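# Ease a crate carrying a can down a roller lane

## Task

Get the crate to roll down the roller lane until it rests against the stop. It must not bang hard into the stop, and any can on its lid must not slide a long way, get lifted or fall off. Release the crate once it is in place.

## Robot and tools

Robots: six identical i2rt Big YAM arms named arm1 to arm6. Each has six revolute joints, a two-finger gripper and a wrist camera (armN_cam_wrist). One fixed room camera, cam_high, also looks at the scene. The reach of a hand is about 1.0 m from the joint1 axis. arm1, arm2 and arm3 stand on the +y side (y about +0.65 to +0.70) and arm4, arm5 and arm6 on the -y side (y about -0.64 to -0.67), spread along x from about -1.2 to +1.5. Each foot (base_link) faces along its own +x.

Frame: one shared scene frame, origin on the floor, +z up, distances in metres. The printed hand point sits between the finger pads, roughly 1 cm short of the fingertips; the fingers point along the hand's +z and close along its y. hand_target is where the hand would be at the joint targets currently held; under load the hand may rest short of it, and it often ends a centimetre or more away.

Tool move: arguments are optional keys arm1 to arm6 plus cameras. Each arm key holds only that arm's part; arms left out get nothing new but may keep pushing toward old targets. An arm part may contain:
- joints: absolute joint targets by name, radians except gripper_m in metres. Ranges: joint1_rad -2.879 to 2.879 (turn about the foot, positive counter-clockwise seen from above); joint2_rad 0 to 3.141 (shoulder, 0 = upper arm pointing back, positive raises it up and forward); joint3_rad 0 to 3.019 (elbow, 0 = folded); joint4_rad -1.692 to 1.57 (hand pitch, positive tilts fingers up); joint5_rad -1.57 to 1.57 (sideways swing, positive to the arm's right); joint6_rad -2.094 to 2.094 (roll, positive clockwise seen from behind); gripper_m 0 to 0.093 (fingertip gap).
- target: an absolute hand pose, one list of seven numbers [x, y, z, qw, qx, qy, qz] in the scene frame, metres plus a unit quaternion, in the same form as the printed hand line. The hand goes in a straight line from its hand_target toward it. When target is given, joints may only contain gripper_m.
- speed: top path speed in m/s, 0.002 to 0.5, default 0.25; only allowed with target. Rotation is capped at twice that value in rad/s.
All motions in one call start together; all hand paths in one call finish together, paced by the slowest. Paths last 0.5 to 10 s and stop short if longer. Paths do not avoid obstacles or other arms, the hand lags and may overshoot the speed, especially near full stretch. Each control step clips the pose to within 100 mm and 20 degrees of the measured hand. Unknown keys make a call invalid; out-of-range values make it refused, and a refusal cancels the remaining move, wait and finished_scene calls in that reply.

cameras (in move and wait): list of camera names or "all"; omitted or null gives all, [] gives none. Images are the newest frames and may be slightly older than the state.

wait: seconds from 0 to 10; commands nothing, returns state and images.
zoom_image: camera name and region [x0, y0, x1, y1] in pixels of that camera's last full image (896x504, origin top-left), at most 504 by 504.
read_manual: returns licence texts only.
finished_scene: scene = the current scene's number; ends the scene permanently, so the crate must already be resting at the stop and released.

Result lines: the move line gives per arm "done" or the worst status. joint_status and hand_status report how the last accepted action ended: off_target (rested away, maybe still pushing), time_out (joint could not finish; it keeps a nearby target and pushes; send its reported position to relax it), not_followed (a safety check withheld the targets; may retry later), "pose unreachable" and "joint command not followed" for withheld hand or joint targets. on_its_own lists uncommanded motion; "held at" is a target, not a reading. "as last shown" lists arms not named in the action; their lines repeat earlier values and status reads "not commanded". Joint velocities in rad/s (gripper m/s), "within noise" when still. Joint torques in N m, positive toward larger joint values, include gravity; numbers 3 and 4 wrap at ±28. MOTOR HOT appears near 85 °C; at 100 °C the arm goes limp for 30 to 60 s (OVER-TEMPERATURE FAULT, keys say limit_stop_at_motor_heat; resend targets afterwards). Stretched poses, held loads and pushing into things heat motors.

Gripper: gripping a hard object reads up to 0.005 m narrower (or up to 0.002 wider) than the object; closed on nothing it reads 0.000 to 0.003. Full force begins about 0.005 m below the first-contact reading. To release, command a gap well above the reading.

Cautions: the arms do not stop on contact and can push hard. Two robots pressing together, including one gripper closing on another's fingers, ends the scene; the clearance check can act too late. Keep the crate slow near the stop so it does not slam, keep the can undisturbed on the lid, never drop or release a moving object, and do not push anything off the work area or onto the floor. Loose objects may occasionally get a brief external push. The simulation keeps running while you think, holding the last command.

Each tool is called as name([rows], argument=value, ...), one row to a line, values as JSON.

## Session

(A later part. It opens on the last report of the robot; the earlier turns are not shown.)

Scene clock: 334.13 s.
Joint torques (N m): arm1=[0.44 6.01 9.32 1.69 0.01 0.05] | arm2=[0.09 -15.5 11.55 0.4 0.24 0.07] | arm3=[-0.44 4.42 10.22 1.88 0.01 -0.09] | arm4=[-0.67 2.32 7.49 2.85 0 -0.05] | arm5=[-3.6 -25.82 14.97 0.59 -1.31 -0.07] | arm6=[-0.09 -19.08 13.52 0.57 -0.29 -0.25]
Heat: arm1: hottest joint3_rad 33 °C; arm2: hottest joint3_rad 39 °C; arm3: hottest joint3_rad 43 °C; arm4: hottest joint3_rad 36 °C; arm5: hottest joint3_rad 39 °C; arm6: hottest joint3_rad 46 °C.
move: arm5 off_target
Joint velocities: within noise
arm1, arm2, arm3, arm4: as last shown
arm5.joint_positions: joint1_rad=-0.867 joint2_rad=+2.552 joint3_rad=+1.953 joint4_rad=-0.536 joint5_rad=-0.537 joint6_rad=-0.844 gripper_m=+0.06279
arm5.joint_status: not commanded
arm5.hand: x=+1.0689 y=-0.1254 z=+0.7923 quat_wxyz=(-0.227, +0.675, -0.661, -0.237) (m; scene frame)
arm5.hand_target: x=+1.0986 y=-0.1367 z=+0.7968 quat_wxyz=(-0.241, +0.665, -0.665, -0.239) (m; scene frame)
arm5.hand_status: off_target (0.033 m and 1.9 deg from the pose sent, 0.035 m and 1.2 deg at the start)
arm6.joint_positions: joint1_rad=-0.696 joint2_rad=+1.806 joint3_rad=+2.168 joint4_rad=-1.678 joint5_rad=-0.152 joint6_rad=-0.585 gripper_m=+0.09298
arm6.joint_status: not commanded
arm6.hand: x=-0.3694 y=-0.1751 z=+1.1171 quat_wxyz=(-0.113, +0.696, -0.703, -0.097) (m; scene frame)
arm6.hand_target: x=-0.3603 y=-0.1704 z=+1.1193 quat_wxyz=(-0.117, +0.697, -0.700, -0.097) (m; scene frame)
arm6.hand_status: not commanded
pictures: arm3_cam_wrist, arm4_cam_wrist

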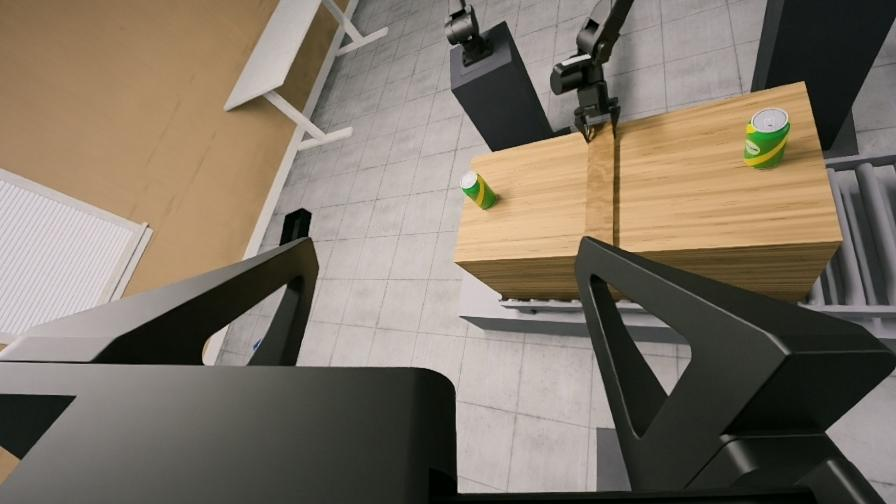

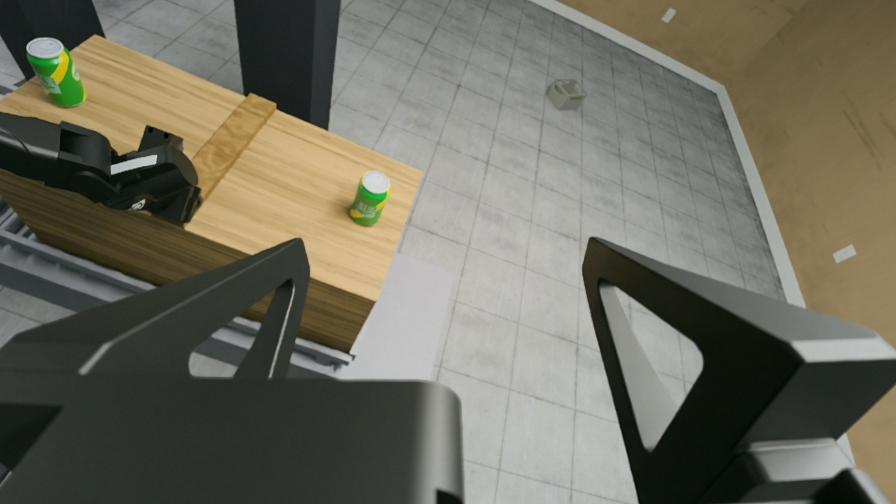

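move(arm5={"target":[1.073,-0.126,0.793,-0.24,0.665,-0.665,-0.24],"speed":0.05}, cameras=[])

move(arm5={"joints":{"gripper_m":0.093}}, cameras=["arm4_cam_wrist"])

move(arm5={"target":[1.04,-0.18,0.95,-0.24,0.665,-0.665,-0.24],"speed":0.1}, cameras=["arm4_cam_wrist","arm3_cam_wrist"])

zoom_image(camera="arm4_cam_wrist", region=[300, 280, 440, 400])

Scene clock: 341.83 s.
Joint torques (N m): arm1=[0.26 6.01 9.31 1.57 -0.02 0.07] | arm2=[0.38 -15.91 11.69 0.34 0.26 0.04] | arm3=[-0.32 4.42 10.21 1.85 0.01 -0.1] | arm4=[-0.62 2.32 7.46 2.84 -0.01 -0.04] | arm5=[-1.08 -28.51 8.43 2.19 -0.63 0.14] | arm6=[-0.15 -19.14 13.52 0.58 -0.29 -0.25]
Heat: arm1: hottest joint3_rad 33 °C; arm2: hottest joint3_rad 40 °C; arm3: hottest joint3_rad 43 °C; arm4: hottest joint3_rad 36 °C; arm5: hottest joint3_rad 40 °C; arm6: hottest joint3_rad 47 °C.
move: arm5 done
Joint velocities: within noise
arm1, arm3, arm4, arm6: as last shown
arm2.joint_positions: joint1_rad=+0.835 joint2_rad=+1.877 joint3_rad=+2.200 joint4_rad=-1.670 joint5_rad=+0.145 joint6_rad=+0.645 gripper_m=+0.09299
arm2.joint_status: not commanded
arm2.hand: x=+0.2695 y=+0.1521 z=+1.0948 quat_wxyz=(-0.101, -0.701, -0.700, +0.093) (m; scene frame)
arm2.hand_target: x=+0.2796 y=+0.1504 z=+1.0993 quat_wxyz=(-0.108, -0.699, -0.701, +0.095) (m; scene frame)
arm2.hand_status: not commanded
arm5.joint_positions: joint1_rad=-0.867 joint2_rad=+2.550 joint3_rad=+1.941 joint4_rad=-0.515 joint5_rad=-0.540 joint6_rad=-0.835 gripper_m=+0.06279
arm5.joint_status: not commanded
arm5.hand: x=+1.0680 y=-0.1247 z=+0.7910 quat_wxyz=(-0.232, +0.672, -0.662, -0.238) (m; scene frame)
arm5.hand_target: x=+1.0730 y=-0.1259 z=+0.7932 quat_wxyz=(-0.240, +0.665, -0.665, -0.240) (m; scene frame)
arm5.hand_status: done (0.006 m and 1.3 deg from the pose sent, 0.004 m and 1.9 deg at the start)
pictures: none
No camera images: "cameras" was empty.

Scene clock: 342.47 s.
Joint torques (N m): arm1=[0.32 6.07 9.26 1.68 0 0.07] | arm2=[0.32 -16.15 11.56 0.46 0.26 0.07] | arm3=[-0.5 4.25 10.24 1.88 0.01 -0.1] | arm4=[-0.62 2.37 7.5 2.85 0 -0.04] | arm5=[-0.91 -28.57 8.53 1.72 -0.59 0.05] | arm6=[-0.09 -19.08 13.52 0.57 -0.29 -0.25]
Heat: arm1: hottest joint3_rad 33 °C; arm2: hottest joint3_rad 40 °C; arm3: hottest joint3_rad 43 °C; arm4: hottest joint3_rad 36 °C; arm5: hottest joint3_rad 40 °C; arm6: hottest joint3_rad 47 °C.
move: arm5 done
Joint velocities: within noise
arm1, arm2, arm3, arm4, arm6: as last shown
arm5.joint_positions: joint1_rad=-0.867 joint2_rad=+2.550 joint3_rad=+1.940 joint4_rad=-0.501 joint5_rad=-0.541 joint6_rad=-0.826 gripper_m=+0.09285
arm5.joint_status: all done
arm5.hand: x=+1.0701 y=-0.1234 z=+0.7921 quat_wxyz=(-0.237, +0.670, -0.662, -0.239) (m; scene frame)
arm5.hand_target: x=+1.0730 y=-0.1261 z=+0.7931 quat_wxyz=(-0.240, +0.665, -0.665, -0.240) (m; scene frame)
arm5.hand_status: not commanded
pictures: arm4_cam_wrist

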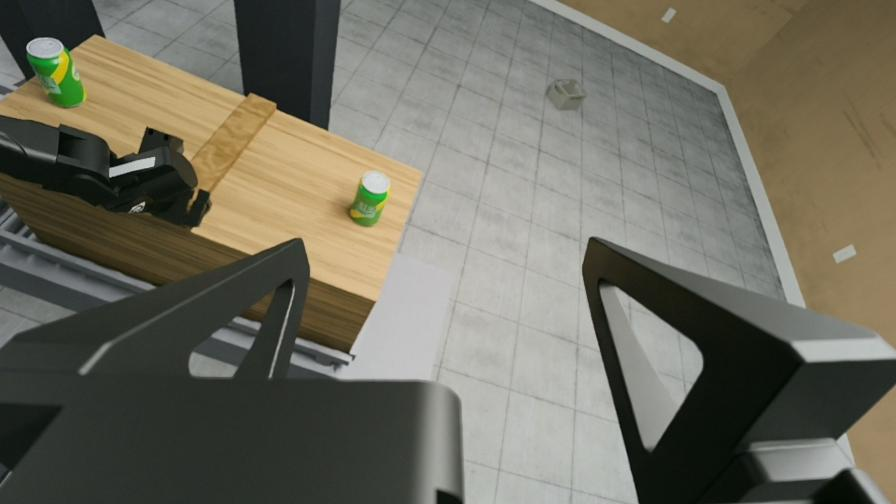

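Scene clock: 345.00 s.
Joint torques (N m): arm1=[0.56 5.89 9.22 1.58 -0.03 0.05] | arm2=[0.5 -15.44 11.59 0.34 0.26 0.04] | arm3=[-0.5 4.48 10.25 1.91 0.01 -0.11] | arm4=[-0.67 2.43 7.5 2.85 -0.01 -0.04] | arm5=[-1.26 -25.82 8.53 1.09 -0.6 -0.09] | arm6=[-0.15 -19.08 13.53 0.57 -0.29 -0.25]
Heat: arm1: hottest joint3_rad 33 °C; arm2: hottest joint3_rad 40 °C; arm3: hottest joint3_rad 43 °C; arm4: hottest joint3_rad 36 °C; arm5: hottest joint3_rad 40 °C; arm6: hottest joint3_rad 47 °C.
move: arm5 done
Joint velocities: within noise
arm1, arm2, arm3, arm4, arm6: as last shown
arm5.joint_positions: joint1_rad=-0.902 joint2_rad=+2.177 joint3_rad=+1.686 joint4_rad=-0.620 joint5_rad=-0.557 joint6_rad=-0.848 gripper_m=+0.09294
arm5.joint_status: not commanded
arm5.hand: x=+1.0414 y=-0.1731 z=+0.9503 quat_wxyz=(-0.244, +0.665, -0.664, -0.239) (m; scene frame)
arm5.hand_target: x=+1.0401 y=-0.1799 z=+0.9500 quat_wxyz=(-0.240, +0.665, -0.665, -0.240) (m; scene frame)
arm5.hand_status: done (0.007 m and 0.4 deg from the pose sent, 0.170 m and 0.7 deg at the start)
pictures: arm3_cam_wrist, arm4_cam_wrist

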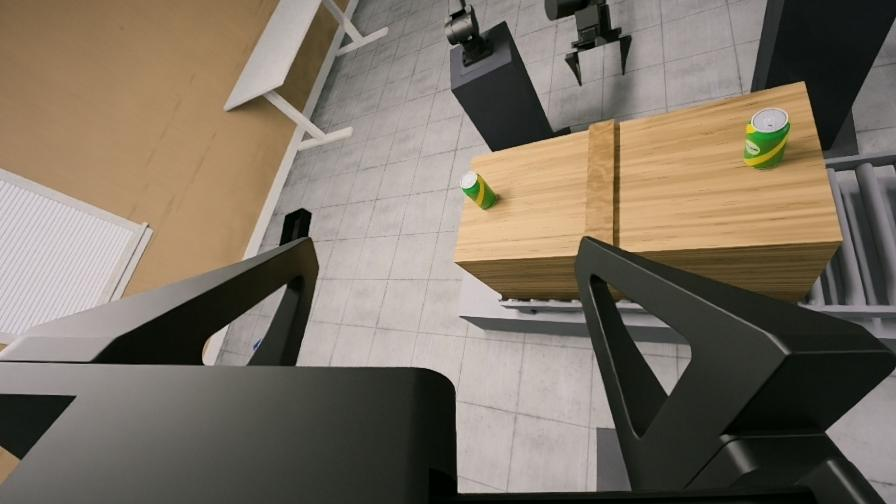

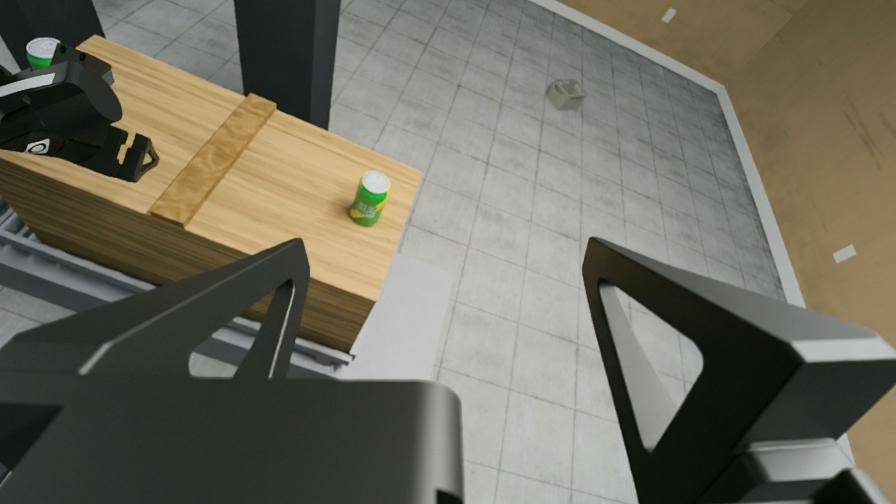

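Scaled by 3.600 from the camera's 896x504 image, which has a finer 1280x720 frame.

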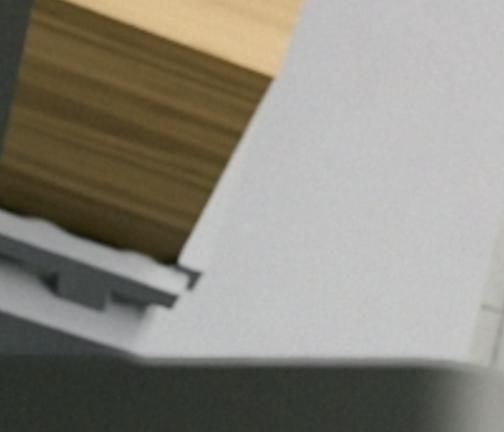

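finished_scene(scene=1)

The scene is finished: the task was done.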